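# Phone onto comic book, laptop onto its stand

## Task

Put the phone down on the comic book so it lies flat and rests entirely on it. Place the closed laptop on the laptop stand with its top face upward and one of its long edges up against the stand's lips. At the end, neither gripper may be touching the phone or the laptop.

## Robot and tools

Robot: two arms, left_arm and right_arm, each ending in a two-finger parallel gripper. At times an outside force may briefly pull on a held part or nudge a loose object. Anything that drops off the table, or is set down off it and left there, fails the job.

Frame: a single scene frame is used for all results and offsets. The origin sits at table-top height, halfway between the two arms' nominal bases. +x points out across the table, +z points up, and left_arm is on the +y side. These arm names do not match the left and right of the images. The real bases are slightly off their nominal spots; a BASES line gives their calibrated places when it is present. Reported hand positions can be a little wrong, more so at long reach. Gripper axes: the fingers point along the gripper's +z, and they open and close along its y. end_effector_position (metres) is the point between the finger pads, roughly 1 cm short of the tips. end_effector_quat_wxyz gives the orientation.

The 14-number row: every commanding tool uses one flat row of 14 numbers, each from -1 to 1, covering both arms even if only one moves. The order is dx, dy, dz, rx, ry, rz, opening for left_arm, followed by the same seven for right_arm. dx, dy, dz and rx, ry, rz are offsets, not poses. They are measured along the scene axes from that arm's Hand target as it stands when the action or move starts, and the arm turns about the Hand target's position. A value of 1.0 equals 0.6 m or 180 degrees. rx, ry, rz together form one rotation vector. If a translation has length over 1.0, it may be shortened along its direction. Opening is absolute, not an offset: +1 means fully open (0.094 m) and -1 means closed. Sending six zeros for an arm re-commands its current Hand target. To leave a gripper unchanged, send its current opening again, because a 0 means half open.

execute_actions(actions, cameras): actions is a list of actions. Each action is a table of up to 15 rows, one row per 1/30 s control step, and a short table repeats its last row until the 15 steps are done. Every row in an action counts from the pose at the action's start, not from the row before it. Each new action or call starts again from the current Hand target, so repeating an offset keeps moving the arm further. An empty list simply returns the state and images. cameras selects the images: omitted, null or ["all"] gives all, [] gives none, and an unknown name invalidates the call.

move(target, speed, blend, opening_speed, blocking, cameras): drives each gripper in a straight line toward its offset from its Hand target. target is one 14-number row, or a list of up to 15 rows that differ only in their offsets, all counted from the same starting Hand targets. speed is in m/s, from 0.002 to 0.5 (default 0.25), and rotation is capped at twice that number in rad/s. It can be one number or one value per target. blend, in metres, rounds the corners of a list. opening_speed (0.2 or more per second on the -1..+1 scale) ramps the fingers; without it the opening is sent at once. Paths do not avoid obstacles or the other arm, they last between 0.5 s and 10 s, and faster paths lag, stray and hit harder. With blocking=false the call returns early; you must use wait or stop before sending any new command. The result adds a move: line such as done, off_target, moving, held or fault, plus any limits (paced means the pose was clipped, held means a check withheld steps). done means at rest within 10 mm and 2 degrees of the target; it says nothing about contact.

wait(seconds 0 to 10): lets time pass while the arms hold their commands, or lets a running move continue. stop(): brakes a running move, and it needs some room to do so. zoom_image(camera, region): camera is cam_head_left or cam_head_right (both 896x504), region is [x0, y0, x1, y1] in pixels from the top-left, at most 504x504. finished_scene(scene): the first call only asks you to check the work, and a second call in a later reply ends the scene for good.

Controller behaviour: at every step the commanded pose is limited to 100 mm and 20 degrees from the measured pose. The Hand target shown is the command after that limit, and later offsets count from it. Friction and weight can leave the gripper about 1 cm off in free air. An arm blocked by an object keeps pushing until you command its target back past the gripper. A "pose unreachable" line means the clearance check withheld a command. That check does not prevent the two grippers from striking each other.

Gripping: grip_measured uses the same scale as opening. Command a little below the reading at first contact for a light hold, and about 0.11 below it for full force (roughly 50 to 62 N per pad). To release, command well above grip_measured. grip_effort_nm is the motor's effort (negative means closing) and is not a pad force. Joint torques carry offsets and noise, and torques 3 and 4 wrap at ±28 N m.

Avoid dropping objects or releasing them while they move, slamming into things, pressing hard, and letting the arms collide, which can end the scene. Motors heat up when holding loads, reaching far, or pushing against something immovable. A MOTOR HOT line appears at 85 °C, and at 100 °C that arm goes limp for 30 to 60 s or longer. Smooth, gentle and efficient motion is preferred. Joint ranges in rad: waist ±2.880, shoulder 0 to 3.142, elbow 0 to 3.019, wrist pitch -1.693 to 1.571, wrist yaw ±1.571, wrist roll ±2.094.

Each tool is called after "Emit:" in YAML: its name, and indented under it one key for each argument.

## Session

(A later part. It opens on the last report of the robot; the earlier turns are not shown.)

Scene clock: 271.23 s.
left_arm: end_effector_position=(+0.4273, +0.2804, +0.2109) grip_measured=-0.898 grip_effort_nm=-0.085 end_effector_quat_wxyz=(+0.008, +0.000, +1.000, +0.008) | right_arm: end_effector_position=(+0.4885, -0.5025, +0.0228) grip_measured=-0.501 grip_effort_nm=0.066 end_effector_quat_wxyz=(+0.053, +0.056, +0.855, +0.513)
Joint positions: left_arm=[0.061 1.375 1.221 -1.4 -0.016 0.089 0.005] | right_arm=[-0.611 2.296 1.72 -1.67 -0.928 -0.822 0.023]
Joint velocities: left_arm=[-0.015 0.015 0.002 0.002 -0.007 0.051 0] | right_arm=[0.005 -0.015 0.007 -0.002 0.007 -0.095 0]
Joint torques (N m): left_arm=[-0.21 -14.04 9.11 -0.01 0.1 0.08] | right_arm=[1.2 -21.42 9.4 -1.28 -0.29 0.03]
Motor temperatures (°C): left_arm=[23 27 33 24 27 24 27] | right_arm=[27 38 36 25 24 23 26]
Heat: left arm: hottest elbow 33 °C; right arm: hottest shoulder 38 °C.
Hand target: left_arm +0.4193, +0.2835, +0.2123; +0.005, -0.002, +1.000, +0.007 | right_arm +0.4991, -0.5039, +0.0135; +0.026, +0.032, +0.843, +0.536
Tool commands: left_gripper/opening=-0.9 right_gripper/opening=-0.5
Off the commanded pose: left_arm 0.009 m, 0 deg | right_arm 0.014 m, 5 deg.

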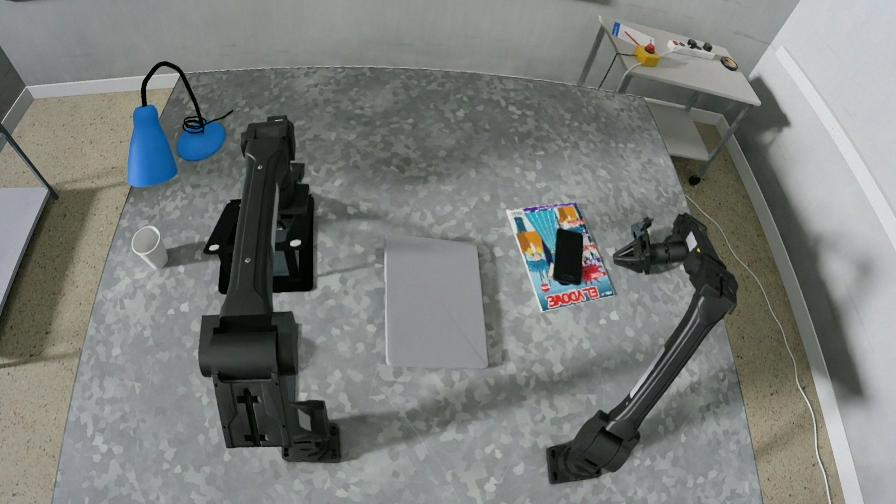

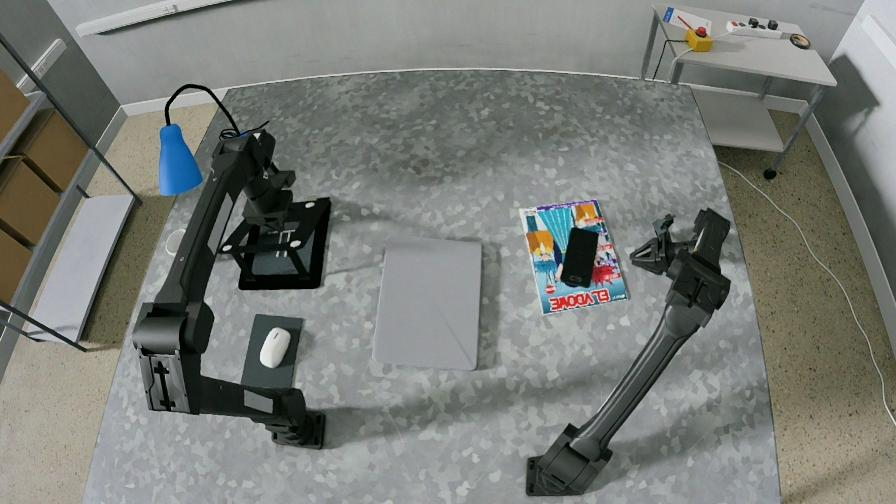

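Emit:
move:
  target: [0,0,0.05,0,0,0,-0.9, 0,-0.05,0.25,0,0,0,-0.5]
  speed: 0.2

Emit:
move:
  target: [-0.2,-0.05,0.05,0,0,0,-0.9, -0.25,0,0.15,0,0,0,-0.5]
  speed: 0.25

Emit:
zoom_image:
  camera: "cam_head_left"
  region: [180, 170, 340, 310]

Emit:
zoom_image:
  camera: "cam_head_right"
  region: [190, 170, 350, 310]

Emit:
zoom_image:
  camera: "cam_head_right"
  region: [350, 220, 510, 390]

Emit:
zoom_image:
  camera: "cam_head_left"
  region: [360, 220, 520, 390]

Scene clock: 276.43 s.
left_arm: end_effector_position=(+0.4077, +0.2786, +0.2134) grip_measured=-0.898 grip_effort_nm=-0.085 end_effector_quat_wxyz=(-0.028, +0.000, +1.000, +0.005) | right_arm: end_effector_position=(+0.4951, -0.5213, +0.1500) grip_measured=-0.501 grip_effort_nm=0.066 end_effector_quat_wxyz=(+0.109, +0.095, +0.869, +0.473)
Joint positions: left_arm=[0.061 1.369 1.221 -1.478 -0.016 0.09 0.005] | right_arm=[-0.635 2.058 1.724 -1.672 -0.947 -0.638 0.023]
Joint velocities: left_arm=[-0.005 -0.034 0.022 -0.002 -0.095 0.051 0] | right_arm=[-0.005 -0.005 0.007 -0.007 0.007 -0.037 0]
Joint torques (N m): left_arm=[-0.56 -14.33 15.45 -0.2 0.08 0.05] | right_arm=[-0.21 -23.12 10.41 -0.84 -0.51 0.11]
Motor temperatures (°C): left_arm=[23 27 33 24 27 24 27] | right_arm=[27 38 36 25 24 23 26]
Heat: left arm: hottest elbow 33 °C; right arm: hottest shoulder 38 °C.
Hand target: left_arm +0.4198, +0.2837, +0.2422; +0.005, -0.002, +1.000, +0.007 | right_arm +0.5029, -0.5340, +0.1644; +0.025, +0.031, +0.844, +0.536
Off the commanded pose: left_arm 0.032 m, 4 deg | right_arm 0.019 m, 14 deg.
joint sent to its limit (right arm) — joint 4 (wrist pitch), lower limit. The joint targets are off in orientation, not in position.
move: off_target (left_arm, right_arm)

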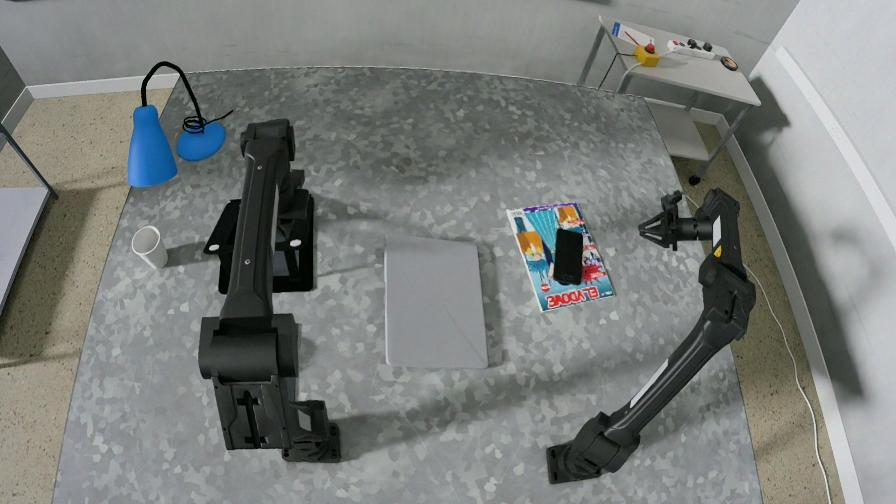

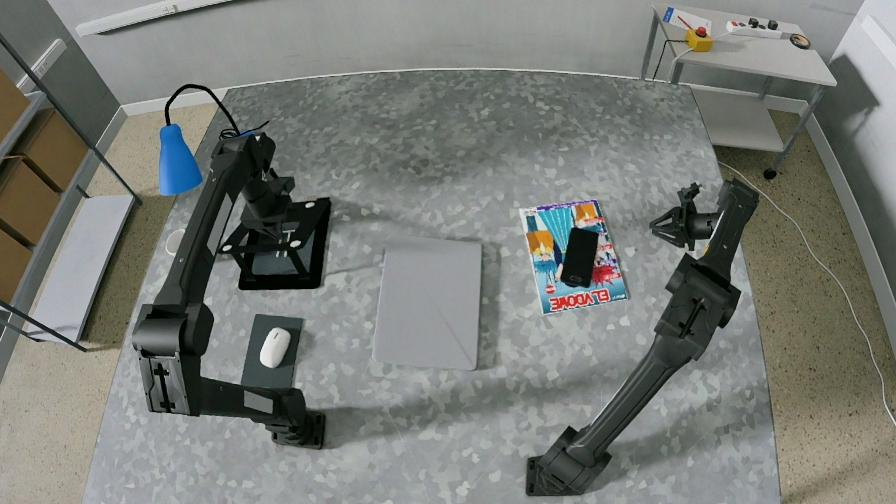

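Scene clock: 277.90 s.
left_arm: end_effector_position=(+0.3060, +0.2606, +0.2760) grip_measured=-0.898 grip_effort_nm=-0.085 end_effector_quat_wxyz=(+0.012, -0.005, +1.000, +0.008) | right_arm: end_effector_position=(+0.3611, -0.5341, +0.2597) grip_measured=-0.501 grip_effort_nm=0.066 end_effector_quat_wxyz=(+0.188, +0.132, +0.887, +0.400)
Joint positions: left_arm=[0.029 1.035 1.116 -1.626 -0.016 0.048 0.005] | right_arm=[-0.823 1.613 1.427 -1.674 -0.882 -0.66 0.023]
Joint velocities: left_arm=[-0.005 -0.015 -0.002 -0.017 0.037 0.066 0] | right_arm=[-0.015 -0.015 -0.007 -0.002 0.022 0.007 -0.001]
Joint torques (N m): left_arm=[-3.31 -7.94 9.26 -0.06 0.11 -0.06] | right_arm=[-0.09 -17.03 6.8 -0.57 -0.33 0.02]
Motor temperatures (°C): left_arm=[23 27 33 24 27 24 27] | right_arm=[27 38 36 25 24 23 26]
Heat: left arm: hottest elbow 33 °C; right arm: hottest shoulder 38 °C.
Hand target: left_arm +0.3000, +0.2555, +0.2732; +0.005, -0.002, +1.000, +0.006 | right_arm +0.3550, -0.5344, +0.2585; +0.070, +0.058, +0.861, +0.501
Off the commanded pose: left_arm 0.010 m, 1 deg | right_arm 0.010 m, 27 deg; orientation clipped.
joint sent to its limit (right arm) — joint 4 (wrist pitch), lower limit. The joint targets are off in position and orientation.
move: off_target (right_arm); limits=paced

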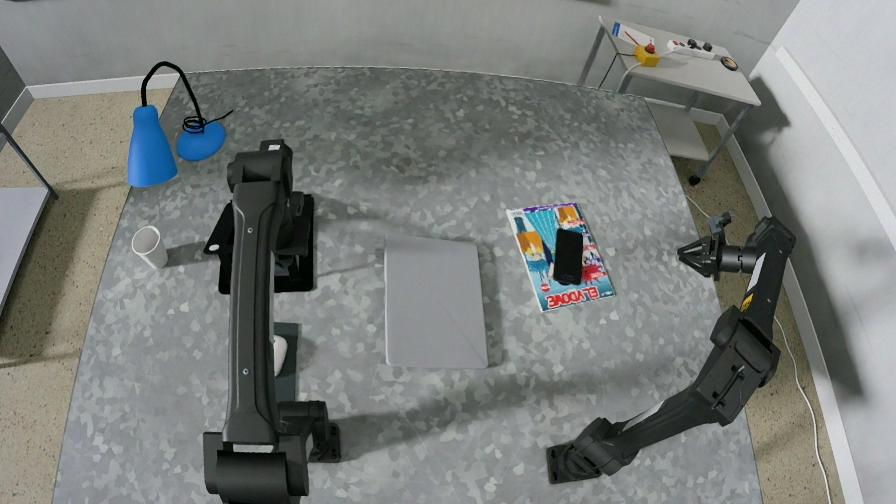

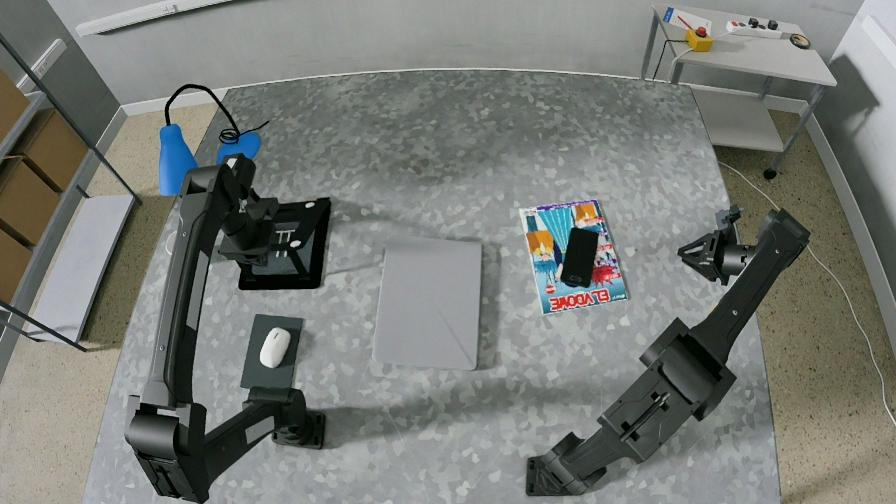

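Scaled by 3.150.

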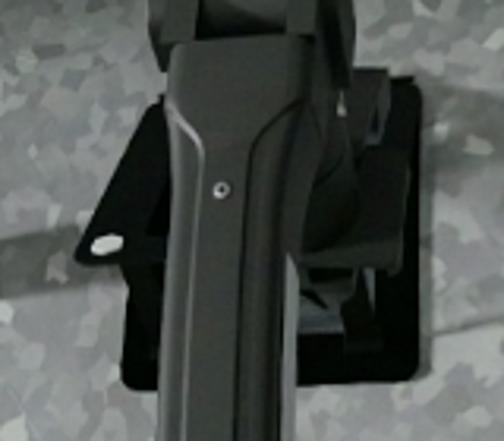

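Scaled by 3.150.

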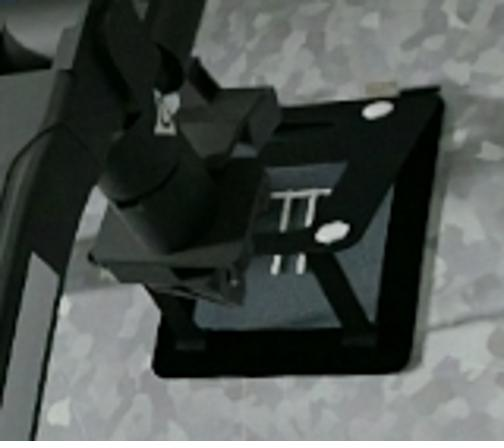

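Scaled by 2.965.

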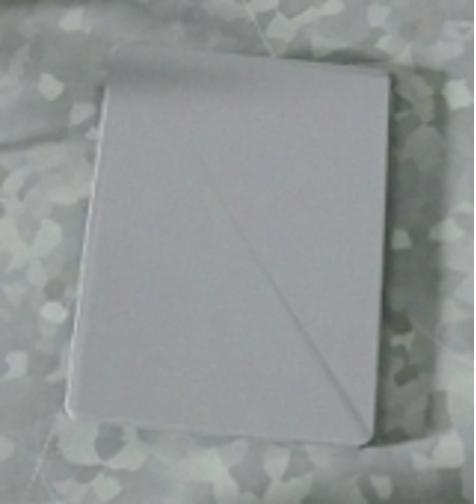

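Scaled by 2.965.

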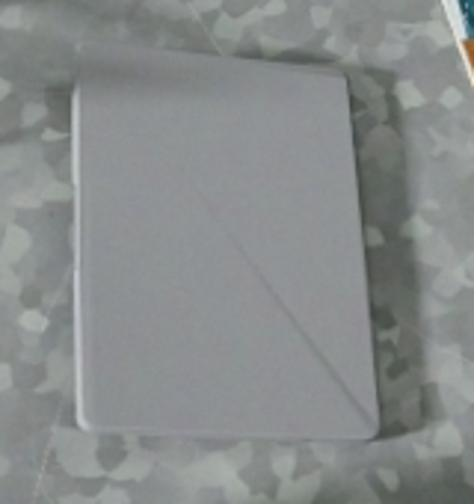

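Emit:
move:
  target: [0,0,0,0,0,0,-0.9, 0.2417,0.532,-0.18,-0.333,0.047,0.038,-1]
  speed: 0.25

Scene clock: 348.47 s.
left_arm: end_effector_position=(+0.3060, +0.2605, +0.2760) grip_measured=-0.898 grip_effort_nm=-0.085 end_effector_quat_wxyz=(+0.012, -0.005, +1.000, +0.008) | right_arm: end_effector_position=(+0.4787, -0.2147, +0.1382) grip_measured=-0.992 grip_effort_nm=-0.442 end_effector_quat_wxyz=(-0.020, -0.007, +1.000, +0.007)
Joint positions: left_arm=[0.029 1.035 1.116 -1.626 -0.016 0.048 0.005] | right_arm=[0.177 1.756 1.474 -1.325 -0.022 0.169 0]
Joint velocities: left_arm=[-0.005 0.005 -0.002 -0.012 -0.007 0.037 0.001] | right_arm=[-0.005 -0.005 -0.002 -0.002 -0.022 0.022 0.001]
Joint torques (N m): left_arm=[-2.9 -8.06 9.16 0.03 0.13 -0.07] | right_arm=[0.5 -16.91 12.23 -0.16 0.11 0.22]
Motor temperatures (°C): left_arm=[23 26 33 24 27 24 27] | right_arm=[27 37 34 25 24 23 26]
Heat: left arm: hottest elbow 33 °C; right arm: hottest shoulder 37 °C.
Hand target: left_arm +0.3001, +0.2555, +0.2732; +0.005, -0.002, +1.000, +0.006 | right_arm +0.4980, -0.2115, +0.1448; -0.010, -0.003, +1.000, +0.008
Off the commanded pose: left_arm 0.008 m, 1 deg | right_arm 0.025 m, 2 deg.
move: off_target (right_arm)

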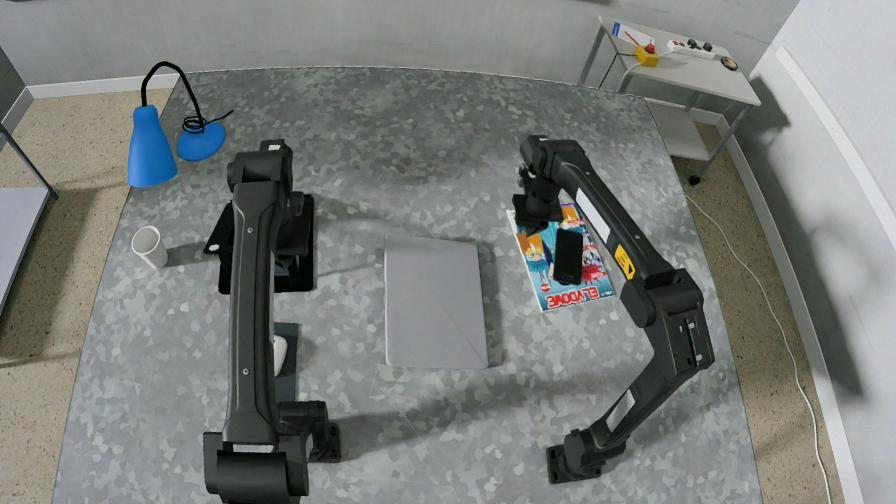

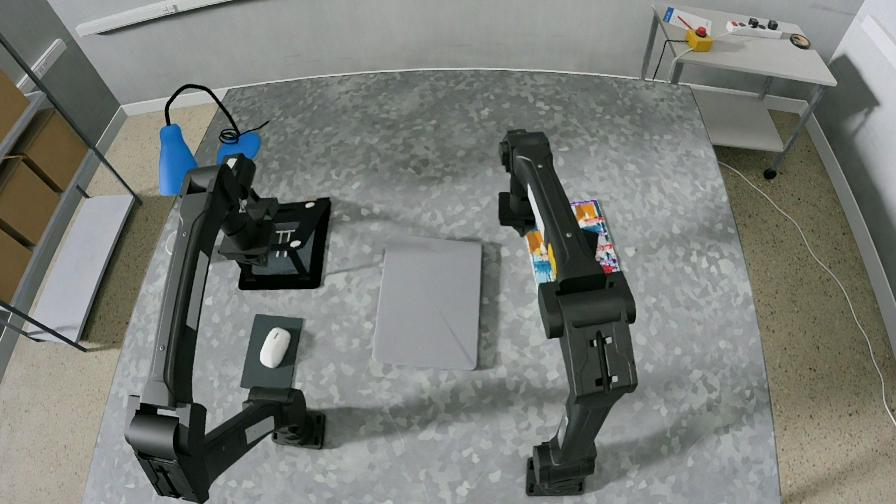

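Emit:
move:
  target: [0,0,0,0,0,0,-0.9, 0.0,0.03,-0.14,0,0,0,-1]
  speed: 0.15

Emit:
zoom_image:
  camera: "cam_head_left"
  region: [360, 140, 620, 390]

Emit:
zoom_image:
  camera: "cam_head_right"
  region: [360, 140, 620, 390]

Scene clock: 353.93 s.
left_arm: end_effector_position=(+0.3060, +0.2605, +0.2760) grip_measured=-0.898 grip_effort_nm=-0.081 end_effector_quat_wxyz=(+0.012, -0.005, +1.000, +0.008) | right_arm: end_effector_position=(+0.4993, -0.1997, +0.0750) grip_measured=-0.992 grip_effort_nm=-0.447 end_effector_quat_wxyz=(-0.001, -0.002, +1.000, +0.011)
Joint positions: left_arm=[0.029 1.035 1.116 -1.626 -0.016 0.048 0.005] | right_arm=[0.198 1.847 1.427 -1.15 -0.021 0.2 0]
Joint velocities: left_arm=[0.005 0.005 -0.017 0.002 -0.022 0.007 0] | right_arm=[0.005 0.005 0.012 0.002 0.051 -0.022 -0.001]
Joint torques (N m): left_arm=[-2.67 -7.47 9.36 -0.13 0.1 -0.07] | right_arm=[1.26 -19.08 7.08 0.5 0.09 0.22]
Motor temperatures (°C): left_arm=[23 26 33 24 27 24 27] | right_arm=[27 37 35 25 24 23 26]
Heat: left arm: hottest elbow 33 °C; right arm: hottest shoulder 37 °C.
Hand target: left_arm +0.3001, +0.2555, +0.2732; +0.005, -0.002, +1.000, +0.006 | right_arm +0.4973, -0.1946, +0.0607; -0.010, -0.003, +1.000, +0.008
Off the commanded pose: left_arm 0.008 m, 1 deg | right_arm 0.016 m, 1 deg.
move: off_target (right_arm)

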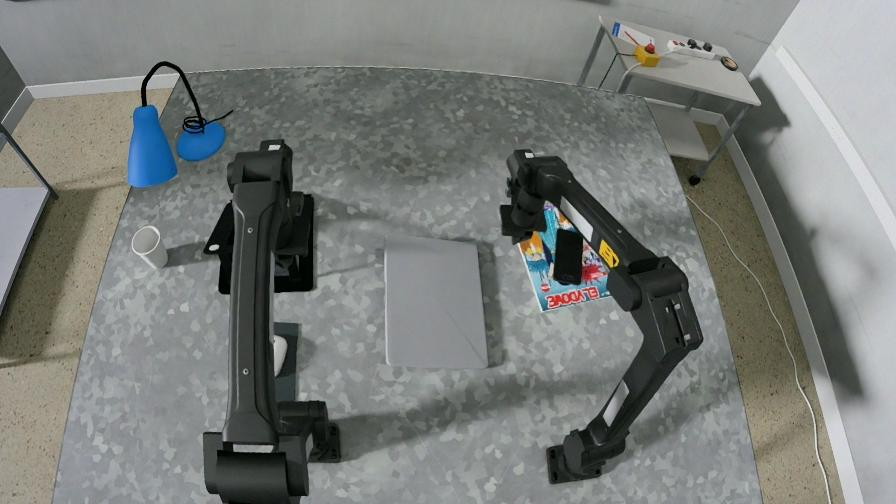

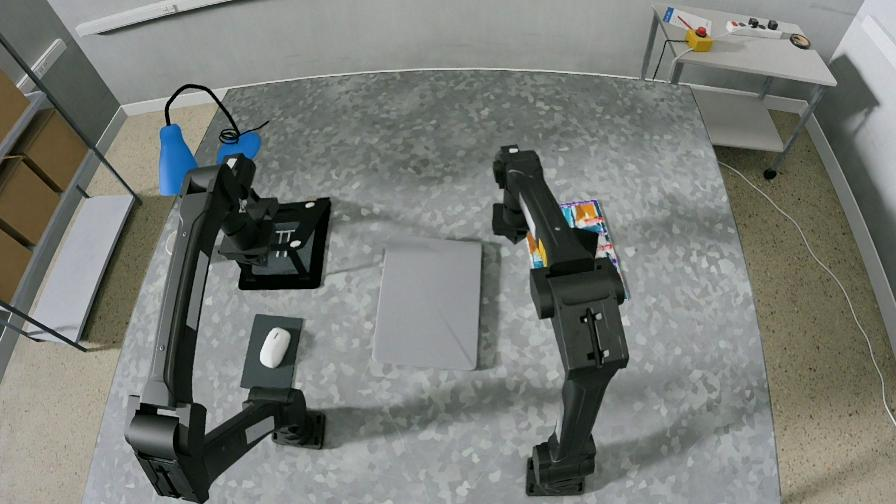

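Scaled by 1.938.

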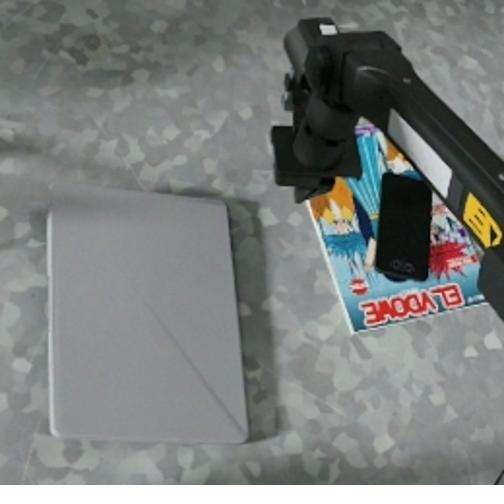

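Scaled by 1.938.

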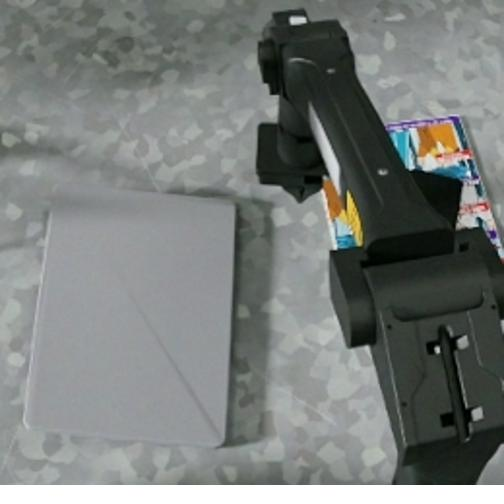

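Emit:
move:
  target: [0,0,0,0,0,0,-0.9, 0.0,0.05,-0.08,0,0,0,-1]
  speed: 0.1

Emit:
zoom_image:
  camera: "cam_head_right"
  region: [360, 140, 620, 390]

Scene clock: 359.07 s.
left_arm: end_effector_position=(+0.3060, +0.2605, +0.2760) grip_measured=-0.898 grip_effort_nm=-0.085 end_effector_quat_wxyz=(+0.012, -0.005, +1.000, +0.008) | right_arm: end_effector_position=(+0.5014, -0.1698, +0.0289) grip_measured=-0.992 grip_effort_nm=-0.442 end_effector_quat_wxyz=(+0.001, -0.002, +1.000, +0.011)
Joint positions: left_arm=[0.029 1.035 1.116 -1.626 -0.016 0.048 0.005] | right_arm=[0.25 1.919 1.402 -1.048 -0.021 0.252 0]
Joint velocities: left_arm=[-0.024 0.005 -0.002 -0.012 0.022 0.051 0] | right_arm=[-0.015 -0.015 -0.012 -0.017 -0.007 -0.022 0.001]
Joint torques (N m): left_arm=[-2.32 -7.94 9.26 0.03 0.09 -0.08] | right_arm=[1.26 -19.31 6.42 0.55 0.06 0.2]
Motor temperatures (°C): left_arm=[23 26 33 24 27 24 27] | right_arm=[27 37 35 25 24 23 26]
Heat: left arm: hottest elbow 33 °C; right arm: hottest shoulder 37 °C.
Hand target: left_arm +0.3001, +0.2555, +0.2732; +0.005, -0.002, +1.000, +0.006 | right_arm +0.4971, -0.1653, +0.0122; -0.011, -0.003, +1.000, +0.008
Off the commanded pose: left_arm 0.008 m, 1 deg | right_arm 0.018 m, 1 deg.
move: off_target (right_arm)

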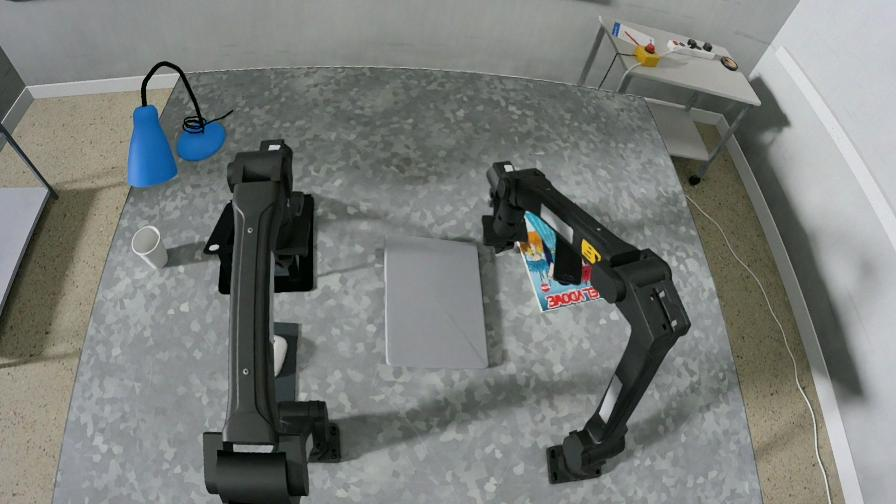

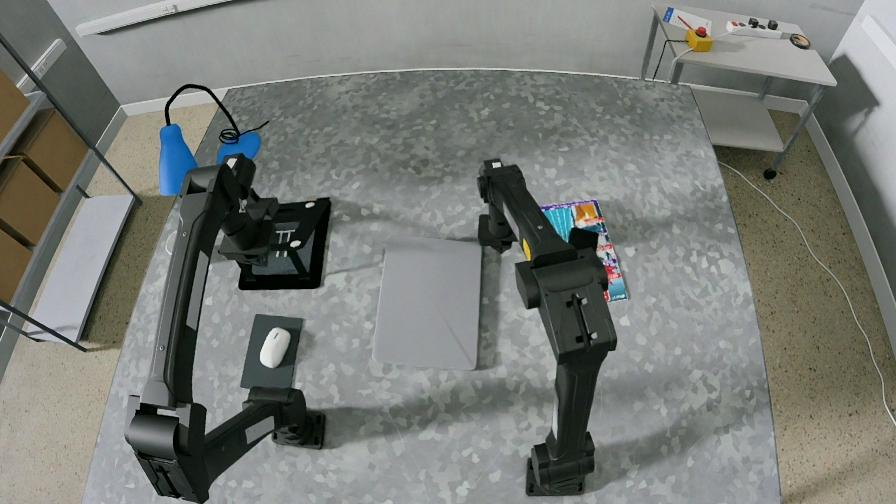

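Scaled by 1.938.

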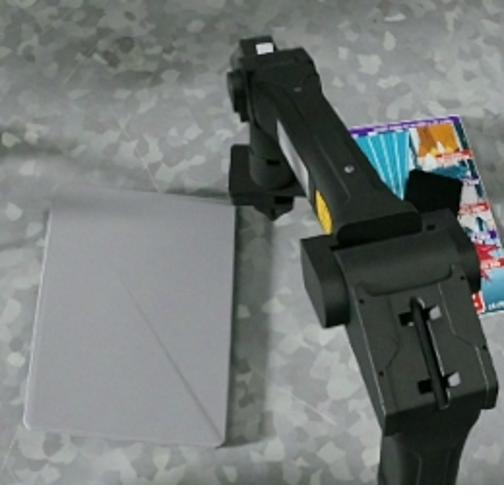

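Emit:
move:
  target: [0,0,0,0,0,0,-0.9, 0.0,0.0,-0.022,0,0,0,-1]
  speed: 0.05
  cameras: []

Emit:
move:
  target: [0,0,0,0,0,0,-0.9, 0.0,0.15,0.0,0,0,0,-1]
  speed: 0.06

Scene clock: 362.60 s.
left_arm: end_effector_position=(+0.3060, +0.2605, +0.2760) grip_measured=-0.898 grip_effort_nm=-0.081 end_effector_quat_wxyz=(+0.012, -0.005, +1.000, +0.008) | right_arm: end_effector_position=(+0.5038, -0.1692, +0.0198) grip_measured=-0.992 grip_effort_nm=-0.442 end_effector_quat_wxyz=(+0.005, -0.002, +1.000, +0.012)
Joint positions: left_arm=[0.029 1.035 1.116 -1.626 -0.016 0.048 0.005] | right_arm=[0.25 1.931 1.395 -1.019 -0.021 0.252 0]
Joint velocities: left_arm=[0.005 0.005 -0.002 0.002 -0.037 0.037 -0.001] | right_arm=[-0.005 -0.015 -0.017 -0.012 0.007 -0.007 0]
Joint torques (N m): left_arm=[-1.9 -8.18 9.33 -0.05 0.1 -0.11] | right_arm=[1.32 -18.78 6.2 0.53 0.07 0.2]
Motor temperatures (°C): left_arm=[23 26 33 24 27 24 27] | right_arm=[27 37 35 25 24 23 26]
Heat: left arm: hottest elbow 33 °C; right arm: hottest shoulder 37 °C.
Hand target: left_arm +0.3001, +0.2555, +0.2732; +0.005, -0.002, +1.000, +0.006 | right_arm +0.4970, -0.1655, -0.0010; -0.011, -0.003, +1.000, +0.008
Off the commanded pose: left_arm 0.008 m, 1 deg | right_arm 0.022 m, 2 deg.
move: off_target (right_arm)
No camera images: "cameras" was empty.

Scene clock: 364.70 s.
left_arm: end_effector_position=(+0.3060, +0.2605, +0.2760) grip_measured=-0.898 grip_effort_nm=-0.085 end_effector_quat_wxyz=(+0.012, -0.005, +1.000, +0.008) | right_arm: end_effector_position=(+0.4979, -0.1043, +0.0140) grip_measured=-0.992 grip_effort_nm=-0.437 end_effector_quat_wxyz=(+0.002, +0.012, +1.000, +0.004)
Joint positions: left_arm=[0.029 1.035 1.116 -1.626 -0.016 0.048 0.005] | right_arm=[0.369 1.976 1.45 -1.037 -0.006 0.399 0]
Joint velocities: left_arm=[-0.005 -0.015 0.012 -0.012 0.022 0.037 0.001] | right_arm=[0.005 0.005 0.007 0.002 -0.066 0.007 -0.001]
Joint torques (N m): left_arm=[-2.32 -7.77 9.24 -0.06 0.08 -0.09] | right_arm=[3.43 -17.38 10 -0.09 -0.53 0.21]
Motor temperatures (°C): left_arm=[23 26 33 24 27 24 27] | right_arm=[27 37 35 25 24 23 26]
Heat: left arm: hottest elbow 33 °C; right arm: hottest shoulder 37 °C.
Hand target: left_arm +0.3001, +0.2555, +0.2732; +0.005, -0.002, +1.000, +0.006 | right_arm +0.4976, -0.0756, -0.0026; -0.012, -0.003, +1.000, +0.007
Off the commanded pose: left_arm 0.008 m, 1 deg | right_arm 0.032 m, 2 deg.
move: off_target (right_arm)

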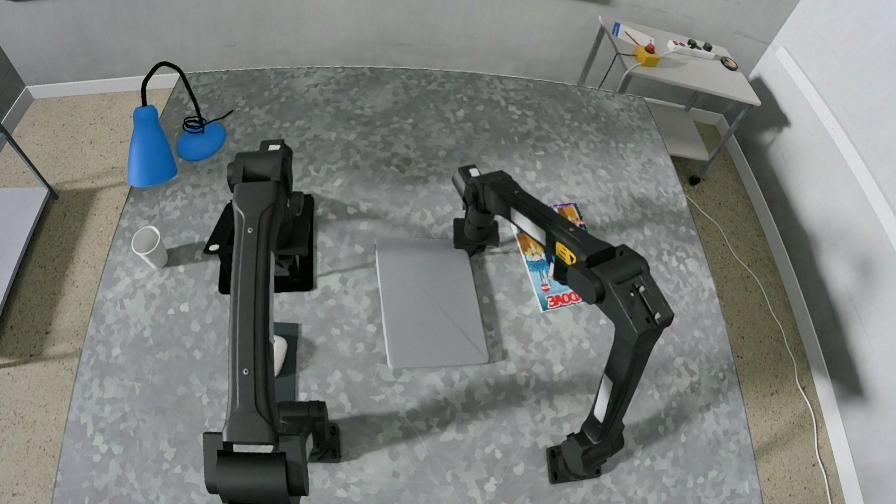

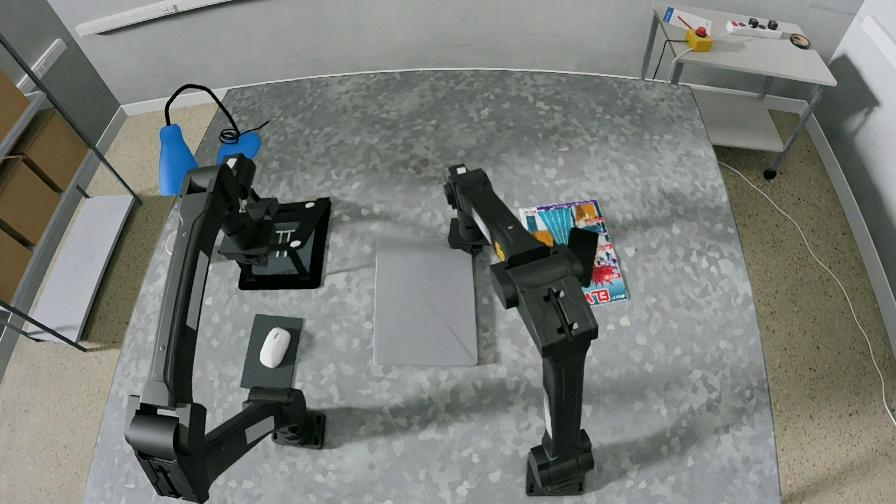

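Emit:
move:
  target:
    - [0,0,0,0,0,0,-0.9, 0.0,0.11,0.0,0,0,0,-1]
    - [0,0,0,0,0,0,-0.9, -0.04,0.24,0.0,0,0,0,-1]
  speed: 0.06

Scene clock: 370.87 s.
left_arm: end_effector_position=(+0.3060, +0.2605, +0.2760) grip_measured=-0.898 grip_effort_nm=-0.085 end_effector_quat_wxyz=(+0.012, -0.005, +1.000, +0.008) | right_arm: end_effector_position=(+0.4879, +0.0433, +0.0156) grip_measured=-0.992 grip_effort_nm=-0.437 end_effector_quat_wxyz=(+0.009, +0.013, +1.000, +0.011)
Joint positions: left_arm=[0.029 1.035 1.116 -1.626 -0.016 0.048 0.005] | right_arm=[0.596 2.105 1.671 -1.109 -0.007 0.626 0]
Joint velocities: left_arm=[-0.015 -0.005 -0.002 0.007 0.037 -0.066 0] | right_arm=[0.015 0.015 -0.017 -0.022 -0.095 0.037 0]
Joint torques (N m): left_arm=[-2.96 -7.71 9.48 -0.06 0.11 -0.09] | right_arm=[3.37 -19.96 9.98 -0.47 -0.56 0.25]
Motor temperatures (°C): left_arm=[23 26 33 24 27 24 27] | right_arm=[27 37 36 25 24 23 26]
Heat: left arm: hottest elbow 33 °C; right arm: hottest shoulder 37 °C.
Hand target: left_arm +0.3001, +0.2555, +0.2732; +0.005, -0.002, +1.000, +0.006 | right_arm +0.4747, +0.0689, -0.0050; -0.013, -0.003, +1.000, +0.007
Off the commanded pose: left_arm 0.008 m, 1 deg | right_arm 0.034 m, 3 deg.
move: off_target (right_arm)

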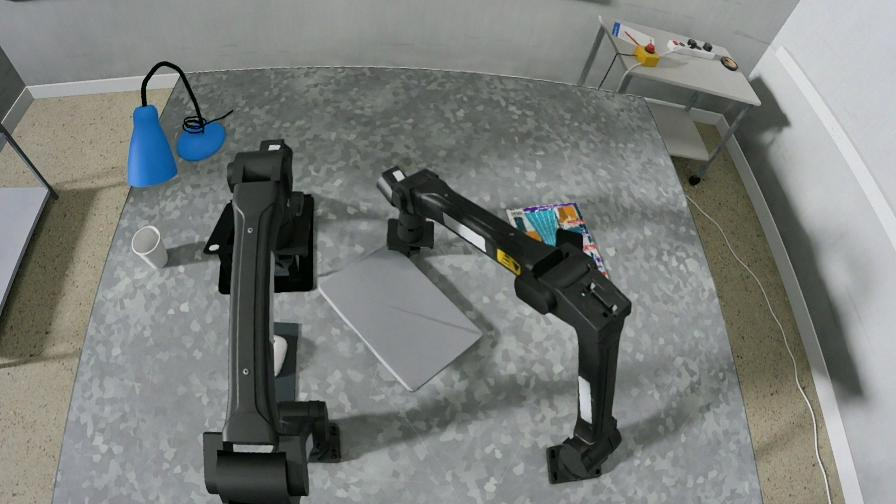

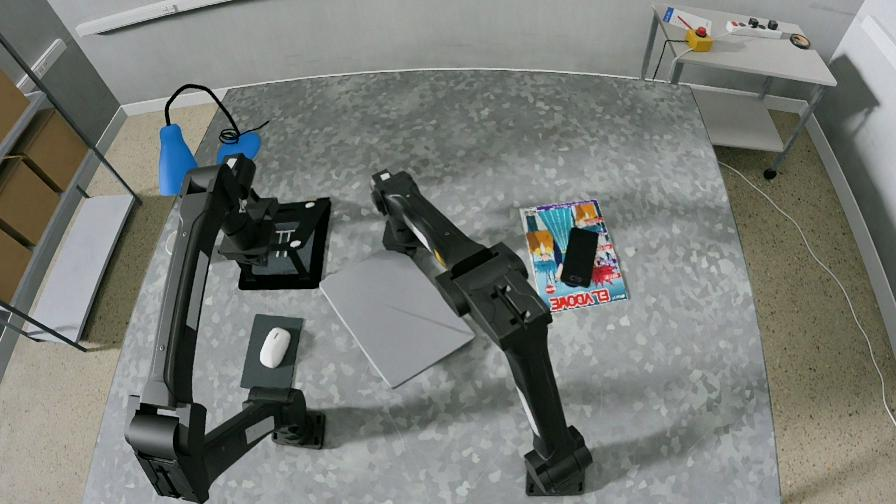

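Emit:
move:
  target: [0,0,0,0,0,0,-0.9, 0.02,-0.1,0.08,0,0,0,-1]
  speed: 0.15
  cameras: []

Emit:
move:
  target: [-0.2,-0.19,-0.2,0,0,0,-0.9, -0.12,-0.45,0.3,0,0,0,-1]
  speed: 0.25

Scene clock: 382.63 s.
left_arm: end_effector_position=(+0.3060, +0.2605, +0.2760) grip_measured=-0.898 grip_effort_nm=-0.081 end_effector_quat_wxyz=(+0.012, -0.005, +1.000, +0.008) | right_arm: end_effector_position=(+0.4881, +0.0156, +0.0363) grip_measured=-0.992 grip_effort_nm=-0.437 end_effector_quat_wxyz=(-0.012, -0.003, +1.000, +0.006)
Joint positions: left_arm=[0.029 1.035 1.116 -1.626 -0.016 0.048 0.005] | right_arm=[0.554 2.07 1.671 -1.185 -0.023 0.553 0]
Joint velocities: left_arm=[-0.005 0.005 -0.007 0.012 -0.007 -0.037 0.001] | right_arm=[-0.015 -0.015 0.002 0.007 -0.007 -0.051 0]
Joint torques (N m): left_arm=[-3.49 -7.53 9.42 0.08 0.09 -0.03] | right_arm=[-0.03 -25.58 6.8 -0.24 -0.03 0.12]
Motor temperatures (°C): left_arm=[23 26 33 24 27 24 27] | right_arm=[27 38 36 25 24 23 26]
Heat: left arm: hottest elbow 33 °C; right arm: hottest shoulder 38 °C.
Hand target: left_arm +0.3001, +0.2555, +0.2732; +0.005, -0.002, +1.000, +0.006 | right_arm +0.4863, +0.0094, +0.0441; -0.013, -0.003, +1.000, +0.007
Off the commanded pose: left_arm 0.008 m, 1 deg | right_arm 0.010 m, 0 deg.
move: done
No camera images: "cameras" was empty.

Scene clock: 385.03 s.
left_arm: end_effector_position=(+0.1791, +0.1428, +0.1574) grip_measured=-0.898 grip_effort_nm=-0.081 end_effector_quat_wxyz=(+0.002, -0.005, +1.000, +0.006) | right_arm: end_effector_position=(+0.4156, -0.2545, +0.2256) grip_measured=-0.992 grip_effort_nm=-0.442 end_effector_quat_wxyz=(-0.008, -0.002, +1.000, +0.008)
Joint positions: left_arm=[-0.635 0.773 0.667 -1.468 -0.011 -0.615 0.005] | right_arm=[0.117 1.523 1.416 -1.479 -0.017 0.118 0]
Joint velocities: left_arm=[-0.005 -0.015 0.012 0.002 -0.022 -0.051 -0.001] | right_arm=[-0.024 -0.015 -0.007 -0.012 -0.051 -0.007 -0.001]
Joint torques (N m): left_arm=[-2.37 -4.01 9.58 0.59 -0.22 -0.03] | right_arm=[0.03 -15.97 8.27 -0.2 0.01 0.08]
Motor temperatures (°C): left_arm=[23 26 33 24 27 24 27] | right_arm=[27 38 36 25 24 23 26]
Heat: left arm: hottest elbow 33 °C; right arm: hottest shoulder 38 °C.
Hand target: left_arm +0.1781, +0.1410, +0.1549; +0.008, -0.002, +1.000, +0.004 | right_arm +0.4132, -0.2577, +0.2284; -0.010, -0.003, +1.000, +0.008
Off the commanded pose: left_arm 0.004 m, 1 deg | right_arm 0.006 m, 0 deg.
move: done

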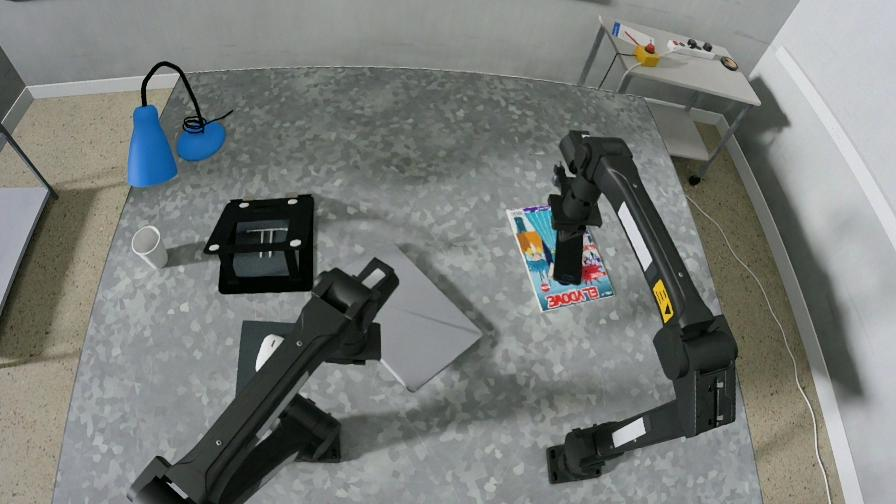

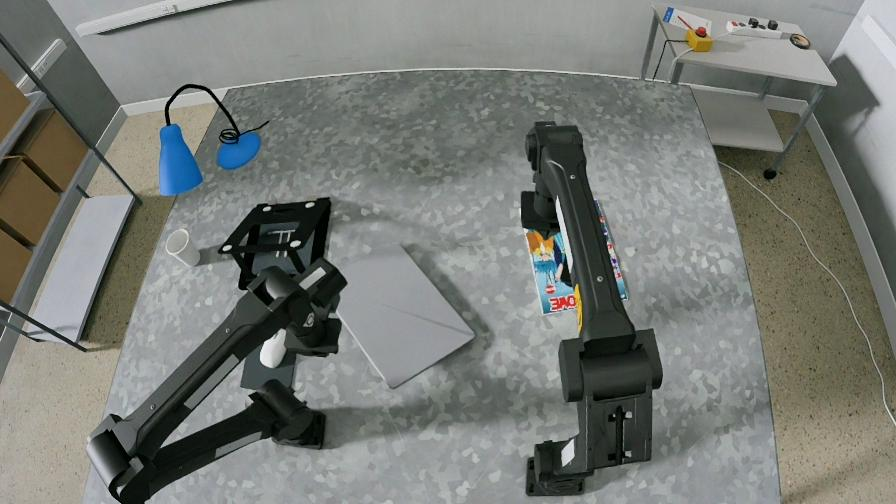

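Emit:
move:
  target: [0.0,-0.02,-0.235,0,0,0,-0.95, 0,0,0,0,0,0,-1]
  speed: 0.12

Emit:
zoom_image:
  camera: "cam_head_right"
  region: [260, 220, 500, 420]

Scene clock: 389.97 s.
left_arm: end_effector_position=(+0.1786, +0.1297, +0.0191) grip_measured=-0.948 grip_effort_nm=-0.081 end_effector_quat_wxyz=(+0.009, -0.005, +1.000, +0.000) | right_arm: end_effector_position=(+0.4155, -0.2545, +0.2256) grip_measured=-0.992 grip_effort_nm=-0.437 end_effector_quat_wxyz=(-0.009, -0.002, +1.000, +0.008)
Joint positions: left_arm=[-0.695 0.98 0.373 -0.949 -0.012 -0.677 0.002] | right_arm=[0.117 1.523 1.416 -1.479 -0.017 0.117 0]
Joint velocities: left_arm=[0.005 -0.005 0.007 -0.007 0.022 0.051 0] | right_arm=[-0.015 -0.005 -0.007 -0.002 0.066 -0.007 0]
Joint torques (N m): left_arm=[-2.32 -3.96 7.94 0.61 -0.22 -0.06] | right_arm=[0.09 -16.21 8.27 -0.23 0.01 0.09]
Motor temperatures (°C): left_arm=[23 26 33 24 27 24 27] | right_arm=[27 37 36 25 24 23 26]
Heat: left arm: hottest elbow 33 °C; right arm: hottest shoulder 37 °C.
Hand target: left_arm +0.1757, +0.1292, +0.0145; +0.008, -0.002, +1.000, +0.004 | right_arm +0.4131, -0.2577, +0.2284; -0.010, -0.003, +1.000, +0.008
Off the commanded pose: left_arm 0.005 m, 1 deg | right_arm 0.005 m, 0 deg.
move: done

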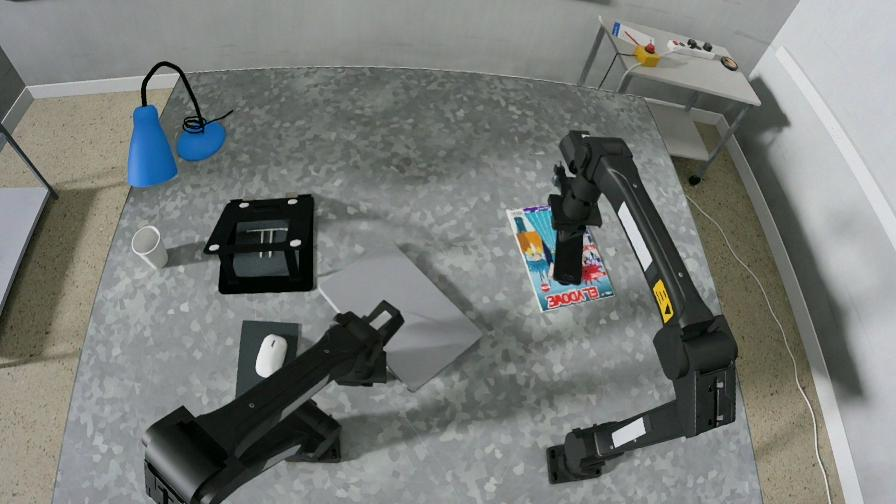

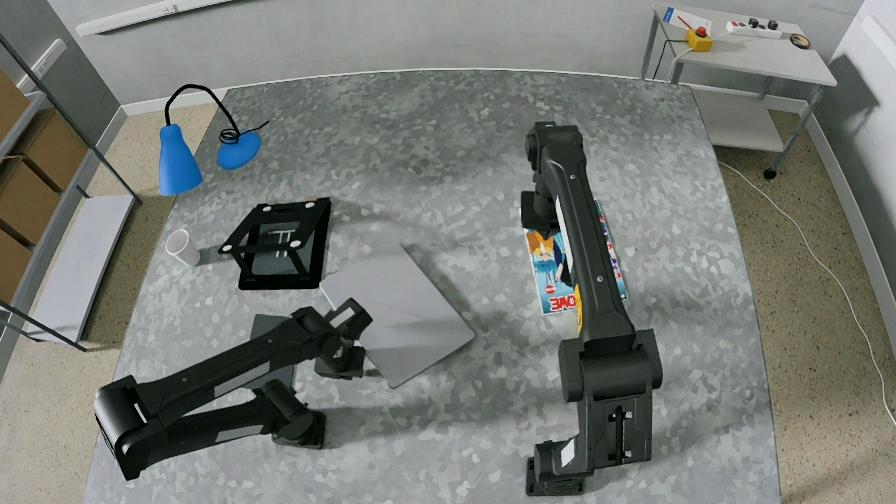

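Scaled by 2.100.

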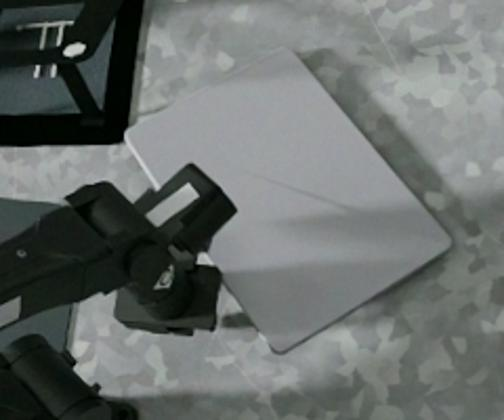

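Emit:
move:
  target:
    - [0.06,-0.12,-0.005,0,0,0,-0.95, 0,0,0,0,0,0,-1]
    - [0.15,-0.24,-0.005,0,0,0,-0.95, 0,0,0,0,0,0,-1]
  speed: 0.06

Scene clock: 396.00 s.
left_arm: end_effector_position=(+0.2392, +0.0145, +0.0098) grip_measured=-0.949 grip_effort_nm=-0.022 end_effector_quat_wxyz=(-0.017, -0.001, +0.999, +0.028) | right_arm: end_effector_position=(+0.4155, -0.2545, +0.2256) grip_measured=-0.992 grip_effort_nm=-0.437 end_effector_quat_wxyz=(-0.009, -0.002, +1.000, +0.008)
Joint positions: left_arm=[-0.869 1.449 0.702 -0.888 -0.012 -0.842 0.002] | right_arm=[0.117 1.523 1.416 -1.479 -0.017 0.117 0]
Joint velocities: left_arm=[-0.005 0.005 -0.007 -0.007 -0.022 0.007 -0.001] | right_arm=[-0.015 -0.005 0.007 -0.012 -0.022 0.022 -0.001]
Joint torques (N m): left_arm=[-1.85 -7.24 12.7 2.13 -0.2 -0.11] | right_arm=[0.09 -16.21 8.29 -0.21 0.01 0.08]
Motor temperatures (°C): left_arm=[23 26 33 24 27 24 27] | right_arm=[27 37 36 25 24 23 26]
Heat: left arm: hottest elbow 33 °C; right arm: hottest shoulder 37 °C.
Hand target: left_arm +0.2638, -0.0160, +0.0111; +0.008, -0.002, +1.000, +0.003 | right_arm +0.4131, -0.2577, +0.2284; -0.010, -0.003, +1.000, +0.008
Off the commanded pose: left_arm 0.039 m, 4 deg | right_arm 0.005 m, 0 deg.
move: off_target (left_arm)

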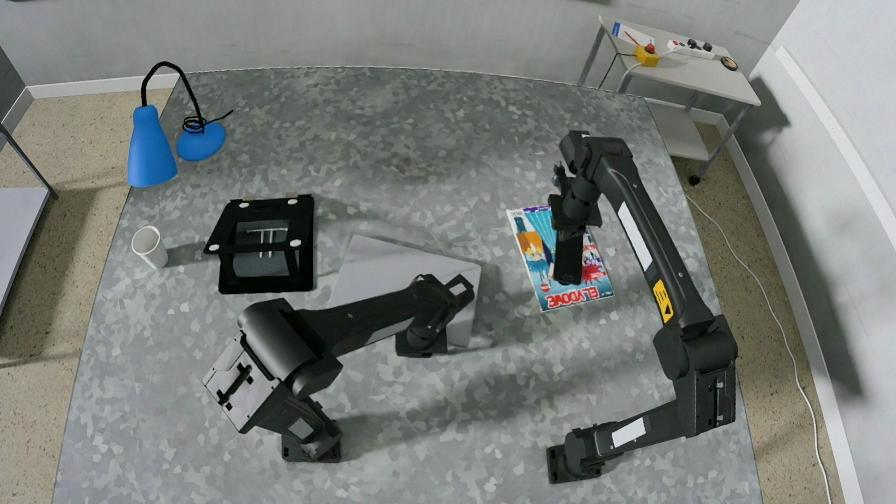

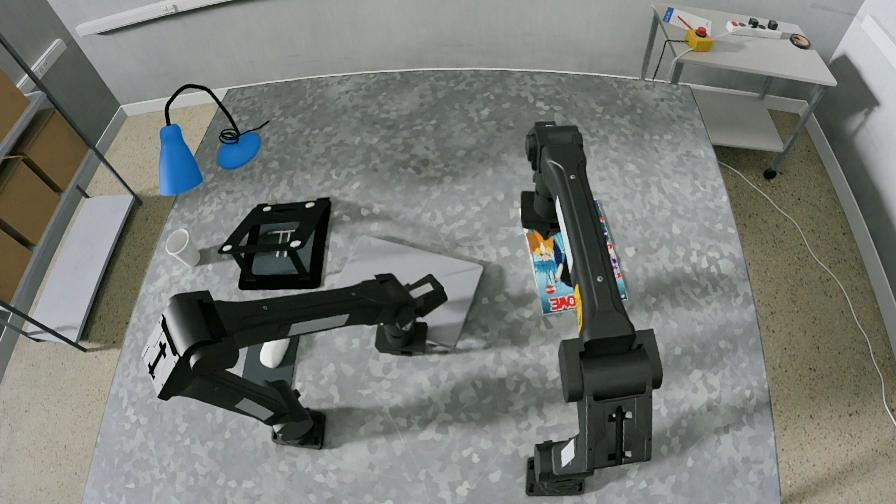

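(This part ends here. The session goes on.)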